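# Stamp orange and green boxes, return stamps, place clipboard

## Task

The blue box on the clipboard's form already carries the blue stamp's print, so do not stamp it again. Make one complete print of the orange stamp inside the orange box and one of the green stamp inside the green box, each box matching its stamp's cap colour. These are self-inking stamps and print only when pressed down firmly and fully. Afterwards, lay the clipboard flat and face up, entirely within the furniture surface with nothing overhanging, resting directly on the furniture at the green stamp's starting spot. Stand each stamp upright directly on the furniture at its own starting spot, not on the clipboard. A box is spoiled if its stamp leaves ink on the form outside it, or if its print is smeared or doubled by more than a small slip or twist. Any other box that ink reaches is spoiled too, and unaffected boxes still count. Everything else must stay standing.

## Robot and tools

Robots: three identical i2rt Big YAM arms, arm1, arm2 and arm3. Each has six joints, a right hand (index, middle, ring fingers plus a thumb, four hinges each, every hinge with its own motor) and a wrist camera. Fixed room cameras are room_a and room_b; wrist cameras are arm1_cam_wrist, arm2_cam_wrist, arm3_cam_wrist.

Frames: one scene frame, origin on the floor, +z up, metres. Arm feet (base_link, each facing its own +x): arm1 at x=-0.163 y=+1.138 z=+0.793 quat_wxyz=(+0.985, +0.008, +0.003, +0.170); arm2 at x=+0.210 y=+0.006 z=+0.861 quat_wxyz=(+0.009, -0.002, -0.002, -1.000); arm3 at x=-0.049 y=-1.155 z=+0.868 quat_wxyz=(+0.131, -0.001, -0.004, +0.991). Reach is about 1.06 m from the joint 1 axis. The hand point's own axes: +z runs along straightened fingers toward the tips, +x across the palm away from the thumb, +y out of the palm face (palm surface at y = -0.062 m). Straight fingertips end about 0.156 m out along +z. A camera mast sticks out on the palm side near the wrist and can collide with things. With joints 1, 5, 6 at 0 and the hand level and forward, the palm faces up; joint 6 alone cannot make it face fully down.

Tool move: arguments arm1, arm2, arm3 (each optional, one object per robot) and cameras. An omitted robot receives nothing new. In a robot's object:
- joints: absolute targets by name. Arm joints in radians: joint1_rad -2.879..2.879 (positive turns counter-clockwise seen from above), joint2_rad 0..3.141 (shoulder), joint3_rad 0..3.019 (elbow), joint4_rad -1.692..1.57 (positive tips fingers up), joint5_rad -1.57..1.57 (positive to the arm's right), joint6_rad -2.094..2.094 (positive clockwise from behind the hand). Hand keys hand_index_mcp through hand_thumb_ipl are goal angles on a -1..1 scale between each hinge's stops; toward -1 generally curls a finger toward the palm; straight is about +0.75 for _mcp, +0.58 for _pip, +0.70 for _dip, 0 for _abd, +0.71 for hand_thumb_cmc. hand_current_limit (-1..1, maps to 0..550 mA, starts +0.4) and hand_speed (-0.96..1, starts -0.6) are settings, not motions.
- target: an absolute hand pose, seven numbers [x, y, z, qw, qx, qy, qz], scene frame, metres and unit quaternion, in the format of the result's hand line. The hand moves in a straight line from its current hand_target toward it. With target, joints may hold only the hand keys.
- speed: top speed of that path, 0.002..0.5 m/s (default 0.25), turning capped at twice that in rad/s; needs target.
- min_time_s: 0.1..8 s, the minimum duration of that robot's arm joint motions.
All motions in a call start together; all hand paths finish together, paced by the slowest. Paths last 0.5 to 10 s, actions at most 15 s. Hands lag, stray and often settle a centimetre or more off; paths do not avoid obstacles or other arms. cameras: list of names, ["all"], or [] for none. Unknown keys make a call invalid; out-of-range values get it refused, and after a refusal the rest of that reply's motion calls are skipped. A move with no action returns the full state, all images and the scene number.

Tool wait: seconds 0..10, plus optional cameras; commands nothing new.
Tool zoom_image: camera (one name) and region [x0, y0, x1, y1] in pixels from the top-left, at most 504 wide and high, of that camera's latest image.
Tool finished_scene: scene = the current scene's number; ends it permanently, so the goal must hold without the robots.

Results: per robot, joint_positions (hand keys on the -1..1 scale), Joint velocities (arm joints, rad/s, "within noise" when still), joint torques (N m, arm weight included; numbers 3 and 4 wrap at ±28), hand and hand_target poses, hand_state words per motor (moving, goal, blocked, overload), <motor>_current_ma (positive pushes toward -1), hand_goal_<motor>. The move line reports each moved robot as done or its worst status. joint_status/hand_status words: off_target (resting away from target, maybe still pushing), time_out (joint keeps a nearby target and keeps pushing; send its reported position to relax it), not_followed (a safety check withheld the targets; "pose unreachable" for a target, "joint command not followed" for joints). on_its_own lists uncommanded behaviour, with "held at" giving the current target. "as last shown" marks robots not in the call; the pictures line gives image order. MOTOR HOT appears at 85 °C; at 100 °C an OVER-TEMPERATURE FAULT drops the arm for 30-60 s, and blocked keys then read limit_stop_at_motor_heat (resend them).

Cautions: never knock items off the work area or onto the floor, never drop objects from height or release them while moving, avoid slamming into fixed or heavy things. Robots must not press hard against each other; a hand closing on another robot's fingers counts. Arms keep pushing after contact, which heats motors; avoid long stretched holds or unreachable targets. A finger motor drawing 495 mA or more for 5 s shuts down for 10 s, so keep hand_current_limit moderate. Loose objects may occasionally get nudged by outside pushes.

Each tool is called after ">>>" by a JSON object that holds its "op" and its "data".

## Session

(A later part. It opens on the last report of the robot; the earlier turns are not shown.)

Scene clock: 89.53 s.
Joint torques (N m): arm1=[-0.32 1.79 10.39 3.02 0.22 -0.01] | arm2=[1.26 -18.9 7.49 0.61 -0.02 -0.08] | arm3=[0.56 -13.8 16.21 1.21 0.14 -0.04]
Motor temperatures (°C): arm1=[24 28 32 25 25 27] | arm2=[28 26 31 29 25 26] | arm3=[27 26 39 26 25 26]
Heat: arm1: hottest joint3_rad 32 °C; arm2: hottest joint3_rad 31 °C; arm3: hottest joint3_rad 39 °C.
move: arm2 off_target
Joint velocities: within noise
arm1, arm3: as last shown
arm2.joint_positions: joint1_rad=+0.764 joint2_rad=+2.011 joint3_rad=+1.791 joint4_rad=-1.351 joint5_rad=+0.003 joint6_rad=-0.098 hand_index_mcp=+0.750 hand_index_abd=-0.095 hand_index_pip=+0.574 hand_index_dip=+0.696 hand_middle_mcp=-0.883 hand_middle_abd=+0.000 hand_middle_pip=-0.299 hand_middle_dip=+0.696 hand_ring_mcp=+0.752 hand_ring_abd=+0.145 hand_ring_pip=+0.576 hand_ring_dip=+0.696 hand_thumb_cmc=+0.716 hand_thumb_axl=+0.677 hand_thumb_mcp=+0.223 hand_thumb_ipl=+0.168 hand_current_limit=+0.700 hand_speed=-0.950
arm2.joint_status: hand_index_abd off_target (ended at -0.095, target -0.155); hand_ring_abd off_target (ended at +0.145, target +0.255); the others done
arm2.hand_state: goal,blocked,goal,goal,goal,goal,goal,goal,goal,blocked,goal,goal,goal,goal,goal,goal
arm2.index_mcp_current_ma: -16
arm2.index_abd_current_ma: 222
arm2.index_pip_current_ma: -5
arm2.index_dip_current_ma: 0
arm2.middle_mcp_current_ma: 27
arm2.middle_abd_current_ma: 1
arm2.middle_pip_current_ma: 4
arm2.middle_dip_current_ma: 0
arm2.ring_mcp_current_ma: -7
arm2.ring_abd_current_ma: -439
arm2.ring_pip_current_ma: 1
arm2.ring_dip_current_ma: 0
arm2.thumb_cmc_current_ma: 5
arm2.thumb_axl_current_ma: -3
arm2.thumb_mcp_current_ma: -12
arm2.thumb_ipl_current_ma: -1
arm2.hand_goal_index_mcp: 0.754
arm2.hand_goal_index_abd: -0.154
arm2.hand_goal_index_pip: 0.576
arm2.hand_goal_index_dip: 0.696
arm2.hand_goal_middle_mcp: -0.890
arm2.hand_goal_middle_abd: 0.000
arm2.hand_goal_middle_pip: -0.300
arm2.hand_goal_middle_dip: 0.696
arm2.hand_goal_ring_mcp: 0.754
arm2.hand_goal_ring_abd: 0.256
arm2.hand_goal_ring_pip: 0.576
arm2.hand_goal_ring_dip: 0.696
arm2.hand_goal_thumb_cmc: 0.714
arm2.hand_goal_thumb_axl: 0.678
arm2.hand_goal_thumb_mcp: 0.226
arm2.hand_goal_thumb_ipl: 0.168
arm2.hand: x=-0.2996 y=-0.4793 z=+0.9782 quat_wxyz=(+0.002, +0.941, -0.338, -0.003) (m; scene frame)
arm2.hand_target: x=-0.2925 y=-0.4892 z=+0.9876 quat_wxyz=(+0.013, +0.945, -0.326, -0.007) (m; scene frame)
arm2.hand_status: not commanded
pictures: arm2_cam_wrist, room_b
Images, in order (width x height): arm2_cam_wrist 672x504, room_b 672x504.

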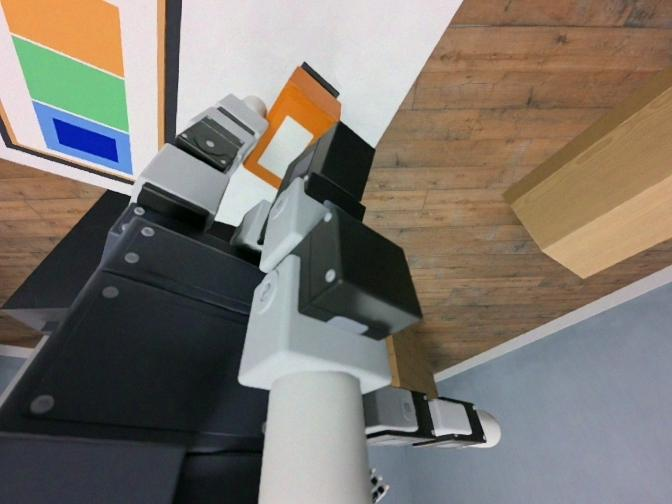

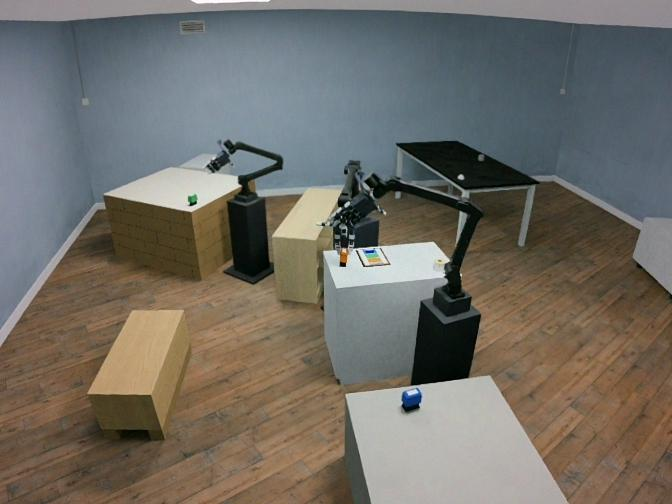

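>>> {"op": "move", "data": {"arm2": {"joints":{"hand_speed":-0.9,"hand_index_abd":0.06,"hand_ring_abd":-0.02}}}}

>>> {"op": "move", "data": {"arm2": {"joints":{"joint1_rad":0.748},"min_time_s":1.0}, "cameras": ["arm2_cam_wrist","room_b"]}}

>>> {"op": "zoom_image", "data": {"camera": "room_b", "region": [320, 220, 380, 280]}}

>>> {"op": "zoom_image", "data": {"camera": "arm2_cam_wrist", "region": [160, 40, 400, 220]}}

Scene clock: 91.07 s.
Joint torques (N m): arm1=[-0.38 1.9 10.39 3.02 0.22 -0.01] | arm2=[1.2 -18.9 7.49 0.61 0.01 -0.08] | arm3=[0.56 -13.86 16.24 1.21 0.14 -0.04]
Motor temperatures (°C): arm1=[24 28 32 25 25 27] | arm2=[28 26 31 29 25 26] | arm3=[27 26 39 26 25 26]
Heat: arm1: hottest joint3_rad 32 °C; arm2: hottest joint3_rad 31 °C; arm3: hottest joint3_rad 39 °C.
move: arm2 done
Joint velocities: within noise
arm1.joint_positions: joint1_rad=+2.502 joint2_rad=+0.294 joint3_rad=+0.686 joint4_rad=-0.986 joint5_rad=-0.050 joint6_rad=+1.110 hand_index_mcp=+0.755 hand_index_abd=+0.001 hand_index_pip=+0.577 hand_index_dip=+0.696 hand_middle_mcp=+0.755 hand_middle_abd=+0.001 hand_middle_pip=+0.577 hand_middle_dip=+0.696 hand_ring_mcp=+0.755 hand_ring_abd=+0.001 hand_ring_pip=+0.577 hand_ring_dip=+0.696 hand_thumb_cmc=+0.715 hand_thumb_axl=+0.677 hand_thumb_mcp=+0.225 hand_thumb_ipl=+0.168 hand_current_limit=+0.400 hand_speed=-0.600
arm1.joint_status: not commanded
arm1.hand_state: goal,goal,goal,goal,goal,goal,goal,goal,goal,goal,goal,goal,goal,goal,goal,goal
arm1.index_mcp_current_ma: 1
arm1.index_abd_current_ma: 0
arm1.index_pip_current_ma: 0
arm1.index_dip_current_ma: 0
arm1.middle_mcp_current_ma: 1
arm1.middle_abd_current_ma: 0
arm1.middle_pip_current_ma: 0
arm1.middle_dip_current_ma: 0
arm1.ring_mcp_current_ma: 1
arm1.ring_abd_current_ma: 0
arm1.ring_pip_current_ma: 0
arm1.ring_dip_current_ma: 0
arm1.thumb_cmc_current_ma: 0
arm1.thumb_axl_current_ma: 0
arm1.thumb_mcp_current_ma: 0
arm1.thumb_ipl_current_ma: 0
arm1.hand_goal_index_mcp: 0.754
arm1.hand_goal_index_abd: 0.000
arm1.hand_goal_index_pip: 0.576
arm1.hand_goal_index_dip: 0.696
arm1.hand_goal_middle_mcp: 0.754
arm1.hand_goal_middle_abd: 0.000
arm1.hand_goal_middle_pip: 0.576
arm1.hand_goal_middle_dip: 0.696
arm1.hand_goal_ring_mcp: 0.754
arm1.hand_goal_ring_abd: 0.000
arm1.hand_goal_ring_pip: 0.576
arm1.hand_goal_ring_dip: 0.696
arm1.hand_goal_thumb_cmc: 0.714
arm1.hand_goal_thumb_axl: 0.678
arm1.hand_goal_thumb_mcp: 0.226
arm1.hand_goal_thumb_ipl: 0.168
arm1.hand: x=-0.3774 y=+1.2809 z=+1.1214 quat_wxyz=(-0.447, -0.086, +0.876, +0.160) (m; scene frame)
arm1.hand_target: x=-0.3780 y=+1.2784 z=+1.1299 quat_wxyz=(-0.462, -0.085, +0.868, +0.161) (m; scene frame)
arm1.hand_status: not commanded
arm2.joint_positions: joint1_rad=+0.764 joint2_rad=+2.011 joint3_rad=+1.791 joint4_rad=-1.351 joint5_rad=+0.003 joint6_rad=-0.098 hand_index_mcp=+0.750 hand_index_abd=+0.056 hand_index_pip=+0.574 hand_index_dip=+0.696 hand_middle_mcp=-0.883 hand_middle_abd=+0.000 hand_middle_pip=-0.299 hand_middle_dip=+0.696 hand_ring_mcp=+0.752 hand_ring_abd=-0.017 hand_ring_pip=+0.576 hand_ring_dip=+0.696 hand_thumb_cmc=+0.716 hand_thumb_axl=+0.677 hand_thumb_mcp=+0.223 hand_thumb_ipl=+0.168 hand_current_limit=+0.700 hand_speed=-0.900
arm2.joint_status: all done
arm2.hand_state: goal,goal,goal,goal,goal,goal,goal,goal,goal,goal,goal,goal,goal,goal,goal,goal
arm2.index_mcp_current_ma: -16
arm2.index_abd_current_ma: -11
arm2.index_pip_current_ma: -5
arm2.index_dip_current_ma: 0
arm2.middle_mcp_current_ma: 27
arm2.middle_abd_current_ma: 1
arm2.middle_pip_current_ma: 4
arm2.middle_dip_current_ma: 0
arm2.ring_mcp_current_ma: -7
arm2.ring_abd_current_ma: 9
arm2.ring_pip_current_ma: 1
arm2.ring_dip_current_ma: 0
arm2.thumb_cmc_current_ma: 5
arm2.thumb_axl_current_ma: -3
arm2.thumb_mcp_current_ma: -12
arm2.thumb_ipl_current_ma: -1
arm2.hand_goal_index_mcp: 0.754
arm2.hand_goal_index_abd: 0.060
arm2.hand_goal_index_pip: 0.576
arm2.hand_goal_index_dip: 0.696
arm2.hand_goal_middle_mcp: -0.890
arm2.hand_goal_middle_abd: 0.000
arm2.hand_goal_middle_pip: -0.300
arm2.hand_goal_middle_dip: 0.696
arm2.hand_goal_ring_mcp: 0.754
arm2.hand_goal_ring_abd: -0.020
arm2.hand_goal_ring_pip: 0.576
arm2.hand_goal_ring_dip: 0.696
arm2.hand_goal_thumb_cmc: 0.714
arm2.hand_goal_thumb_axl: 0.678
arm2.hand_goal_thumb_mcp: 0.226
arm2.hand_goal_thumb_ipl: 0.168
arm2.hand: x=-0.2995 y=-0.4794 z=+0.9782 quat_wxyz=(+0.002, +0.941, -0.338, -0.002) (m; scene frame)
arm2.hand_target: x=-0.2926 y=-0.4892 z=+0.9876 quat_wxyz=(+0.013, +0.945, -0.326, -0.007) (m; scene frame)
arm2.hand_status: not commanded
arm3.joint_positions: joint1_rad=-0.453 joint2_rad=+1.347 joint3_rad=+1.634 joint4_rad=-0.983 joint5_rad=+0.015 joint6_rad=+1.042 hand_index_mcp=+0.755 hand_index_abd=+0.000 hand_index_pip=+0.577 hand_index_dip=+0.696 hand_middle_mcp=+0.756 hand_middle_abd=+0.000 hand_middle_pip=+0.577 hand_middle_dip=+0.696 hand_ring_mcp=+0.756 hand_ring_abd=+0.000 hand_ring_pip=+0.577 hand_ring_dip=+0.696 hand_thumb_cmc=+0.715 hand_thumb_axl=+0.677 hand_thumb_mcp=+0.225 hand_thumb_ipl=+0.168 hand_current_limit=+0.400 hand_speed=-0.600
arm3.joint_status: not commanded
arm3.hand_state: goal,goal,goal,goal,goal,goal,goal,goal,goal,goal,goal,goal,goal,goal,goal,goal
arm3.index_mcp_current_ma: 2
arm3.index_abd_current_ma: 0
arm3.index_pip_current_ma: 1
arm3.index_dip_current_ma: 0
arm3.middle_mcp_current_ma: 3
arm3.middle_abd_current_ma: 0
arm3.middle_pip_current_ma: 1
arm3.middle_dip_current_ma: 0
arm3.ring_mcp_current_ma: 3
arm3.ring_abd_current_ma: 0
arm3.ring_pip_current_ma: 1
arm3.ring_dip_current_ma: 0
arm3.thumb_cmc_current_ma: 2
arm3.thumb_axl_current_ma: -1
arm3.thumb_mcp_current_ma: -2
arm3.thumb_ipl_current_ma: -1
arm3.hand_goal_index_mcp: 0.754
arm3.hand_goal_index_abd: 0.000
arm3.hand_goal_index_pip: 0.576
arm3.hand_goal_index_dip: 0.696
arm3.hand_goal_middle_mcp: 0.754
arm3.hand_goal_middle_abd: 0.000
arm3.hand_goal_middle_pip: 0.576
arm3.hand_goal_middle_dip: 0.696
arm3.hand_goal_ring_mcp: 0.754
arm3.hand_goal_ring_abd: 0.000
arm3.hand_goal_ring_pip: 0.576
arm3.hand_goal_ring_dip: 0.696
arm3.hand_goal_thumb_cmc: 0.714
arm3.hand_goal_thumb_axl: 0.678
arm3.hand_goal_thumb_mcp: 0.226
arm3.hand_goal_thumb_ipl: 0.168
arm3.hand: x=-0.4257 y=-0.7152 z=+1.3526 quat_wxyz=(-0.339, +0.086, +0.901, +0.256) (m; scene frame)
arm3.hand_target: x=-0.4266 y=-0.7165 z=+1.3735 quat_wxyz=(-0.348, +0.086, +0.896, +0.263) (m; scene frame)
arm3.hand_status: not commanded
pictures: none

Scene clock: 92.37 s.
Joint torques (N m): arm1=[-0.32 1.79 10.43 3.03 0.22 -0.01] | arm2=[-1.03 -18.96 7.5 0.62 0.02 -0.08] | arm3=[0.56 -13.86 16.23 1.22 0.14 -0.04]
Motor temperatures (°C): arm1=[24 28 32 25 25 27] | arm2=[28 26 31 29 25 26] | arm3=[27 26 39 26 25 26]
Heat: arm1: hottest joint3_rad 32 °C; arm2: hottest joint3_rad 31 °C; arm3: hottest joint3_rad 39 °C.
move: arm2 done
Joint velocities: within noise
arm1, arm3: as last shown
arm2.joint_positions: joint1_rad=+0.761 joint2_rad=+2.011 joint3_rad=+1.791 joint4_rad=-1.351 joint5_rad=+0.003 joint6_rad=-0.098 hand_index_mcp=+0.750 hand_index_abd=+0.056 hand_index_pip=+0.574 hand_index_dip=+0.696 hand_middle_mcp=-0.883 hand_middle_abd=+0.000 hand_middle_pip=-0.299 hand_middle_dip=+0.696 hand_ring_mcp=+0.752 hand_ring_abd=-0.017 hand_ring_pip=+0.576 hand_ring_dip=+0.696 hand_thumb_cmc=+0.716 hand_thumb_axl=+0.677 hand_thumb_mcp=+0.223 hand_thumb_ipl=+0.168 hand_current_limit=+0.700 hand_speed=-0.900
arm2.joint_status: all done
arm2.hand_state: goal,goal,goal,goal,goal,goal,goal,goal,goal,goal,goal,goal,goal,goal,goal,goal
arm2.index_mcp_current_ma: -16
arm2.index_abd_current_ma: -11
arm2.index_pip_current_ma: -5
arm2.index_dip_current_ma: 0
arm2.middle_mcp_current_ma: 27
arm2.middle_abd_current_ma: 1
arm2.middle_pip_current_ma: 4
arm2.middle_dip_current_ma: 0
arm2.ring_mcp_current_ma: -7
arm2.ring_abd_current_ma: 9
arm2.ring_pip_current_ma: 1
arm2.ring_dip_current_ma: 0
arm2.thumb_cmc_current_ma: 5
arm2.thumb_axl_current_ma: -3
arm2.thumb_mcp_current_ma: -12
arm2.thumb_ipl_current_ma: -1
arm2.hand_goal_index_mcp: 0.754
arm2.hand_goal_index_abd: 0.060
arm2.hand_goal_index_pip: 0.576
arm2.hand_goal_index_dip: 0.696
arm2.hand_goal_middle_mcp: -0.890
arm2.hand_goal_middle_abd: 0.000
arm2.hand_goal_middle_pip: -0.300
arm2.hand_goal_middle_dip: 0.696
arm2.hand_goal_ring_mcp: 0.754
arm2.hand_goal_ring_abd: -0.020
arm2.hand_goal_ring_pip: 0.576
arm2.hand_goal_ring_dip: 0.696
arm2.hand_goal_thumb_cmc: 0.714
arm2.hand_goal_thumb_axl: 0.678
arm2.hand_goal_thumb_mcp: 0.226
arm2.hand_goal_thumb_ipl: 0.168
arm2.hand: x=-0.3012 y=-0.4777 z=+0.9782 quat_wxyz=(+0.002, +0.940, -0.340, -0.002) (m; scene frame)
arm2.hand_target: x=-0.3076 y=-0.4735 z=+0.9876 quat_wxyz=(+0.013, +0.940, -0.340, -0.007) (m; scene frame)
arm2.hand_status: not commanded
pictures: arm2_cam_wrist, room_b
Images, in order (width x height): arm2_cam_wrist 672x504, room_b 672x504.

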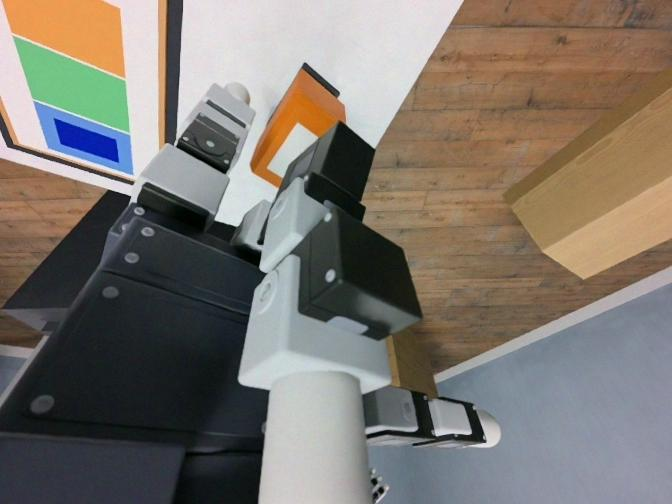

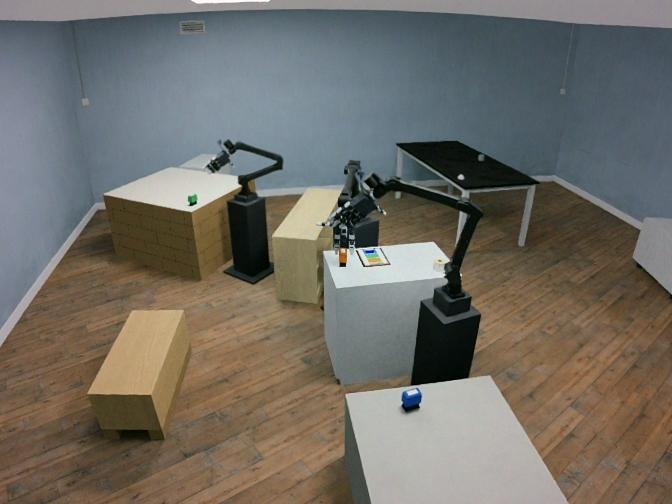

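Scaled by 8.400 from the camera's 672x504 image, which has a finer 960x720 frame.

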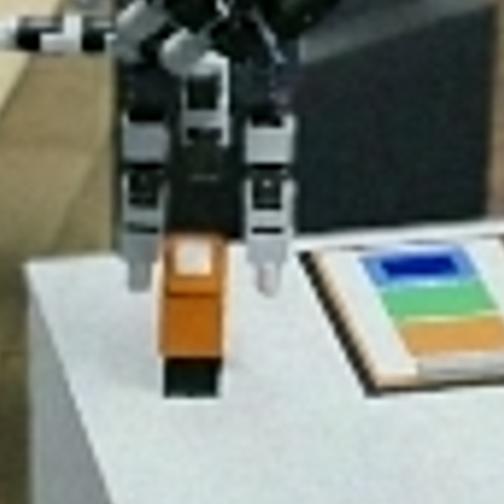

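Scaled by 2.100 from the camera's 672x504 image, which has a finer 960x720 frame.

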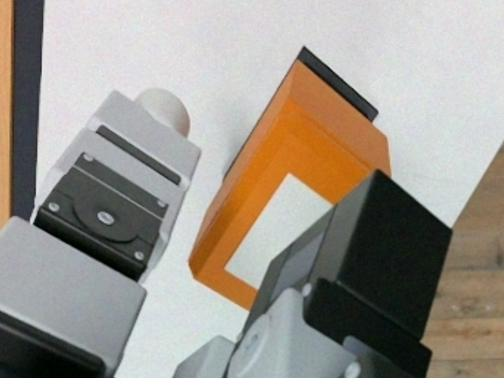

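>>> {"op": "move", "data": {"arm2": {"joints":{"joint1_rad":0.736,"hand_index_abd":0.06,"hand_ring_abd":-0.06},"min_time_s":1.0}, "cameras": ["arm2_cam_wrist","room_b"]}}

>>> {"op": "zoom_image", "data": {"camera": "room_b", "region": [320, 220, 380, 280]}}

Scene clock: 93.87 s.
Joint torques (N m): arm1=[-0.32 1.79 10.41 3.02 0.22 -0.01] | arm2=[-1.26 -18.96 7.51 0.62 0.01 -0.08] | arm3=[0.62 -13.86 16.24 1.21 0.14 -0.04]
Motor temperatures (°C): arm1=[24 28 32 25 25 27] | arm2=[28 26 31 29 25 26] | arm3=[27 26 39 26 25 26]
Heat: arm1: hottest joint3_rad 32 °C; arm2: hottest joint3_rad 31 °C; arm3: hottest joint3_rad 39 °C.
move: arm2 done
Joint velocities: within noise
arm1, arm3: as last shown
arm2.joint_positions: joint1_rad=+0.751 joint2_rad=+2.011 joint3_rad=+1.791 joint4_rad=-1.351 joint5_rad=+0.003 joint6_rad=-0.098 hand_index_mcp=+0.750 hand_index_abd=+0.056 hand_index_pip=+0.574 hand_index_dip=+0.696 hand_middle_mcp=-0.883 hand_middle_abd=+0.000 hand_middle_pip=-0.299 hand_middle_dip=+0.696 hand_ring_mcp=+0.752 hand_ring_abd=-0.056 hand_ring_pip=+0.576 hand_ring_dip=+0.696 hand_thumb_cmc=+0.716 hand_thumb_axl=+0.677 hand_thumb_mcp=+0.223 hand_thumb_ipl=+0.168 hand_current_limit=+0.700 hand_speed=-0.900
arm2.joint_status: all done
arm2.hand_state: goal,goal,goal,goal,goal,goal,goal,goal,goal,goal,goal,goal,goal,goal,goal,goal
arm2.index_mcp_current_ma: -16
arm2.index_abd_current_ma: -11
arm2.index_pip_current_ma: -5
arm2.index_dip_current_ma: 0
arm2.middle_mcp_current_ma: 27
arm2.middle_abd_current_ma: 1
arm2.middle_pip_current_ma: 4
arm2.middle_dip_current_ma: 0
arm2.ring_mcp_current_ma: -7
arm2.ring_abd_current_ma: 11
arm2.ring_pip_current_ma: 1
arm2.ring_dip_current_ma: 0
arm2.thumb_cmc_current_ma: 5
arm2.thumb_axl_current_ma: -3
arm2.thumb_mcp_current_ma: -12
arm2.thumb_ipl_current_ma: -1
arm2.hand_goal_index_mcp: 0.754
arm2.hand_goal_index_abd: 0.060
arm2.hand_goal_index_pip: 0.576
arm2.hand_goal_index_dip: 0.696
arm2.hand_goal_middle_mcp: -0.890
arm2.hand_goal_middle_abd: 0.000
arm2.hand_goal_middle_pip: -0.300
arm2.hand_goal_middle_dip: 0.696
arm2.hand_goal_ring_mcp: 0.754
arm2.hand_goal_ring_abd: -0.060
arm2.hand_goal_ring_pip: 0.576
arm2.hand_goal_ring_dip: 0.696
arm2.hand_goal_thumb_cmc: 0.714
arm2.hand_goal_thumb_axl: 0.678
arm2.hand_goal_thumb_mcp: 0.226
arm2.hand_goal_thumb_ipl: 0.168
arm2.hand: x=-0.3060 y=-0.4726 z=+0.9781 quat_wxyz=(+0.002, +0.939, -0.345, -0.002) (m; scene frame)
arm2.hand_target: x=-0.3134 y=-0.4671 z=+0.9876 quat_wxyz=(+0.013, +0.938, -0.346, -0.007) (m; scene frame)
arm2.hand_status: not commanded
pictures: arm2_cam_wrist, room_b
Images, in order (width x height): arm2_cam_wrist 672x504, room_b 672x504.

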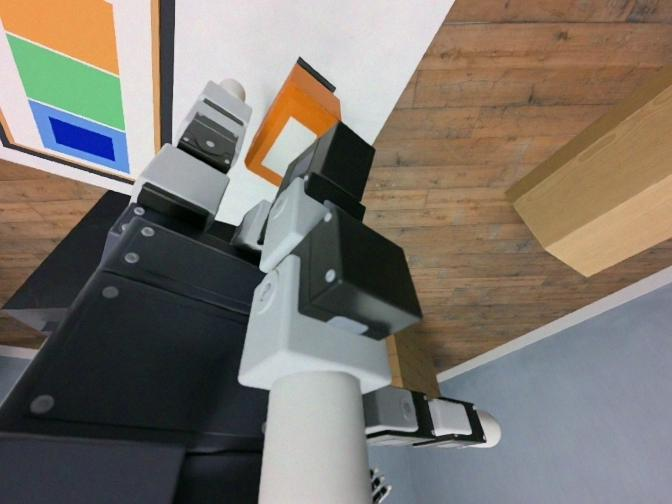

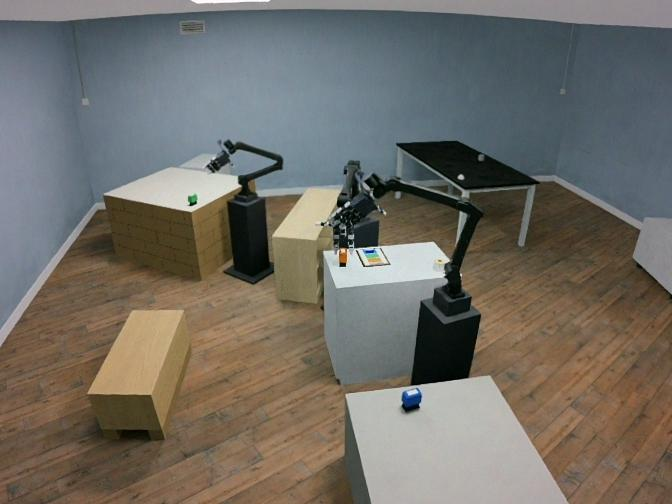

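Scaled by 8.400 from the camera's 672x504 image, which has a finer 960x720 frame.

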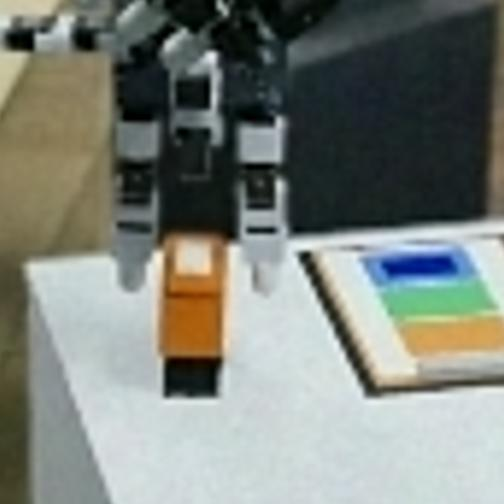

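>>> {"op": "move", "data": {"arm2": {"joints":{"joint1_rad":0.732},"min_time_s":0.6}}}

>>> {"op": "move", "data": {"arm2": {"joints":{"hand_speed":-0.93,"hand_index_abd":-0.2,"hand_ring_abd":0.2}}, "cameras": ["arm2_cam_wrist","room_b"]}}

>>> {"op": "zoom_image", "data": {"camera": "room_b", "region": [320, 220, 380, 280]}}

Scene clock: 94.93 s.
Joint torques (N m): arm1=[-0.26 1.79 10.41 2.99 0.22 -0.02] | arm2=[-1.26 -18.96 7.49 0.64 0.01 -0.08] | arm3=[0.5 -13.8 16.23 1.21 0.14 -0.04]
Motor temperatures (°C): arm1=[24 28 32 25 25 27] | arm2=[28 26 31 29 25 26] | arm3=[27 26 39 26 25 26]
Heat: arm1: hottest joint3_rad 32 °C; arm2: hottest joint3_rad 31 °C; arm3: hottest joint3_rad 39 °C.
move: arm2 done
Joint velocities: within noise
arm1, arm3: as last shown
arm2.joint_positions: joint1_rad=+0.748 joint2_rad=+2.011 joint3_rad=+1.791 joint4_rad=-1.351 joint5_rad=+0.003 joint6_rad=-0.098 hand_index_mcp=+0.750 hand_index_abd=+0.056 hand_index_pip=+0.574 hand_index_dip=+0.696 hand_middle_mcp=-0.883 hand_middle_abd=+0.000 hand_middle_pip=-0.299 hand_middle_dip=+0.696 hand_ring_mcp=+0.752 hand_ring_abd=-0.056 hand_ring_pip=+0.576 hand_ring_dip=+0.696 hand_thumb_cmc=+0.716 hand_thumb_axl=+0.677 hand_thumb_mcp=+0.223 hand_thumb_ipl=+0.168 hand_current_limit=+0.700 hand_speed=-0.900
arm2.joint_status: all done
arm2.hand_state: goal,goal,goal,goal,goal,goal,goal,goal,goal,goal,goal,goal,goal,goal,goal,goal
arm2.index_mcp_current_ma: -16
arm2.index_abd_current_ma: -11
arm2.index_pip_current_ma: -5
arm2.index_dip_current_ma: 0
arm2.middle_mcp_current_ma: 27
arm2.middle_abd_current_ma: 1
arm2.middle_pip_current_ma: 4
arm2.middle_dip_current_ma: 0
arm2.ring_mcp_current_ma: -7
arm2.ring_abd_current_ma: 11
arm2.ring_pip_current_ma: 1
arm2.ring_dip_current_ma: 0
arm2.thumb_cmc_current_ma: 5
arm2.thumb_axl_current_ma: -3
arm2.thumb_mcp_current_ma: -12
arm2.thumb_ipl_current_ma: -1
arm2.hand_goal_index_mcp: 0.754
arm2.hand_goal_index_abd: 0.060
arm2.hand_goal_index_pip: 0.576
arm2.hand_goal_index_dip: 0.696
arm2.hand_goal_middle_mcp: -0.890
arm2.hand_goal_middle_abd: 0.000
arm2.hand_goal_middle_pip: -0.300
arm2.hand_goal_middle_dip: 0.696
arm2.hand_goal_ring_mcp: 0.754
arm2.hand_goal_ring_abd: -0.060
arm2.hand_goal_ring_pip: 0.576
arm2.hand_goal_ring_dip: 0.696
arm2.hand_goal_thumb_cmc: 0.714
arm2.hand_goal_thumb_axl: 0.678
arm2.hand_goal_thumb_mcp: 0.226
arm2.hand_goal_thumb_ipl: 0.168
arm2.hand: x=-0.3074 y=-0.4710 z=+0.9781 quat_wxyz=(+0.002, +0.938, -0.346, -0.002) (m; scene frame)
arm2.hand_target: x=-0.3151 y=-0.4652 z=+0.9876 quat_wxyz=(+0.013, +0.938, -0.348, -0.007) (m; scene frame)
arm2.hand_status: not commanded
pictures: none

Scene clock: 96.20 s.
Joint torques (N m): arm1=[-0.26 1.79 10.39 3.02 0.22 -0.01] | arm2=[-1.14 -18.9 7.49 0.62 0 -0.08] | arm3=[0.67 -13.86 16.24 1.21 0.14 -0.04]
Motor temperatures (°C): arm1=[24 28 32 25 25 27] | arm2=[28 26 31 29 25 26] | arm3=[27 26 39 26 25 26]
Heat: arm1: hottest joint3_rad 32 °C; arm2: hottest joint3_rad 31 °C; arm3: hottest joint3_rad 39 °C.
move: arm2 off_target
Joint velocities: within noise
arm1, arm3: as last shown
arm2.joint_positions: joint1_rad=+0.746 joint2_rad=+2.011 joint3_rad=+1.791 joint4_rad=-1.351 joint5_rad=+0.003 joint6_rad=-0.098 hand_index_mcp=+0.750 hand_index_abd=-0.113 hand_index_pip=+0.574 hand_index_dip=+0.696 hand_middle_mcp=-0.883 hand_middle_abd=+0.000 hand_middle_pip=-0.299 hand_middle_dip=+0.696 hand_ring_mcp=+0.752 hand_ring_abd=+0.125 hand_ring_pip=+0.576 hand_ring_dip=+0.696 hand_thumb_cmc=+0.716 hand_thumb_axl=+0.677 hand_thumb_mcp=+0.223 hand_thumb_ipl=+0.168 hand_current_limit=+0.700 hand_speed=-0.930
arm2.joint_status: hand_index_abd off_target (ended at -0.113, target -0.200); hand_ring_abd off_target (ended at +0.125, target +0.200); the others done
arm2.hand_state: goal,blocked,goal,goal,goal,goal,goal,goal,goal,blocked,goal,goal,goal,goal,goal,goal
arm2.index_mcp_current_ma: -16
arm2.index_abd_current_ma: 337
arm2.index_pip_current_ma: -5
arm2.index_dip_current_ma: 0
arm2.middle_mcp_current_ma: 27
arm2.middle_abd_current_ma: 1
arm2.middle_pip_current_ma: 4
arm2.middle_dip_current_ma: 0
arm2.ring_mcp_current_ma: -7
arm2.ring_abd_current_ma: -286
arm2.ring_pip_current_ma: 1
arm2.ring_dip_current_ma: 0
arm2.thumb_cmc_current_ma: 5
arm2.thumb_axl_current_ma: -3
arm2.thumb_mcp_current_ma: -12
arm2.thumb_ipl_current_ma: -1
arm2.hand_goal_index_mcp: 0.754
arm2.hand_goal_index_abd: -0.200
arm2.hand_goal_index_pip: 0.576
arm2.hand_goal_index_dip: 0.696
arm2.hand_goal_middle_mcp: -0.890
arm2.hand_goal_middle_abd: 0.000
arm2.hand_goal_middle_pip: -0.300
arm2.hand_goal_middle_dip: 0.696
arm2.hand_goal_ring_mcp: 0.754
arm2.hand_goal_ring_abd: 0.200
arm2.hand_goal_ring_pip: 0.576
arm2.hand_goal_ring_dip: 0.696
arm2.hand_goal_thumb_cmc: 0.714
arm2.hand_goal_thumb_axl: 0.678
arm2.hand_goal_thumb_mcp: 0.226
arm2.hand_goal_thumb_ipl: 0.168
arm2.hand: x=-0.3080 y=-0.4704 z=+0.9782 quat_wxyz=(+0.002, +0.938, -0.347, -0.003) (m; scene frame)
arm2.hand_target: x=-0.3151 y=-0.4652 z=+0.9876 quat_wxyz=(+0.013, +0.938, -0.348, -0.007) (m; scene frame)
arm2.hand_status: not commanded
pictures: arm2_cam_wrist, room_b
Images, in order (width x height): arm2_cam_wrist 672x504, room_b 672x504.

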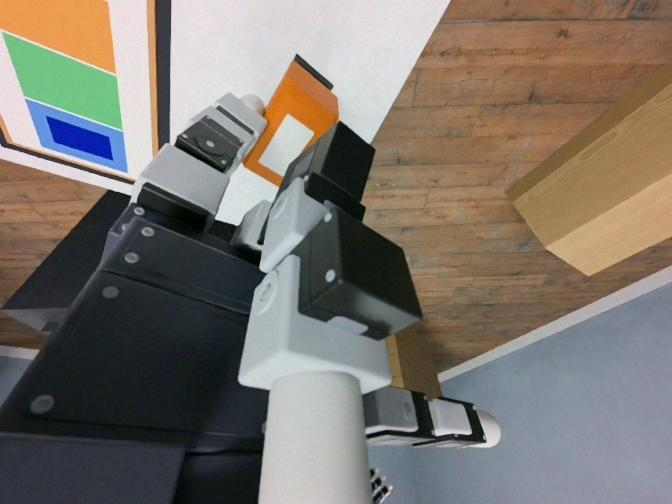

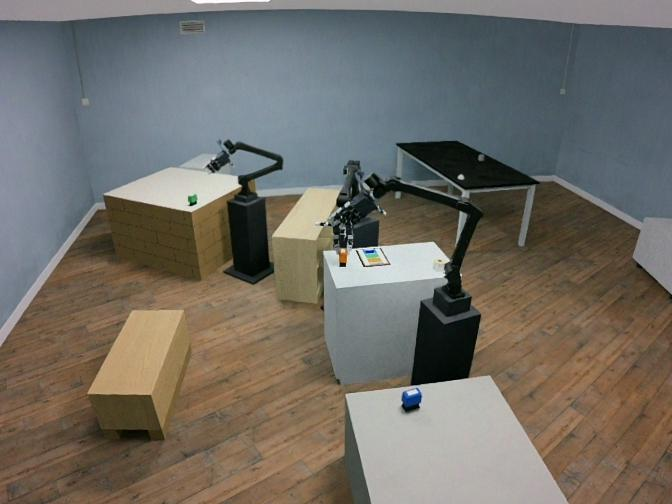

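Scaled by 8.400 from the camera's 672x504 image, which has a finer 960x720 frame.

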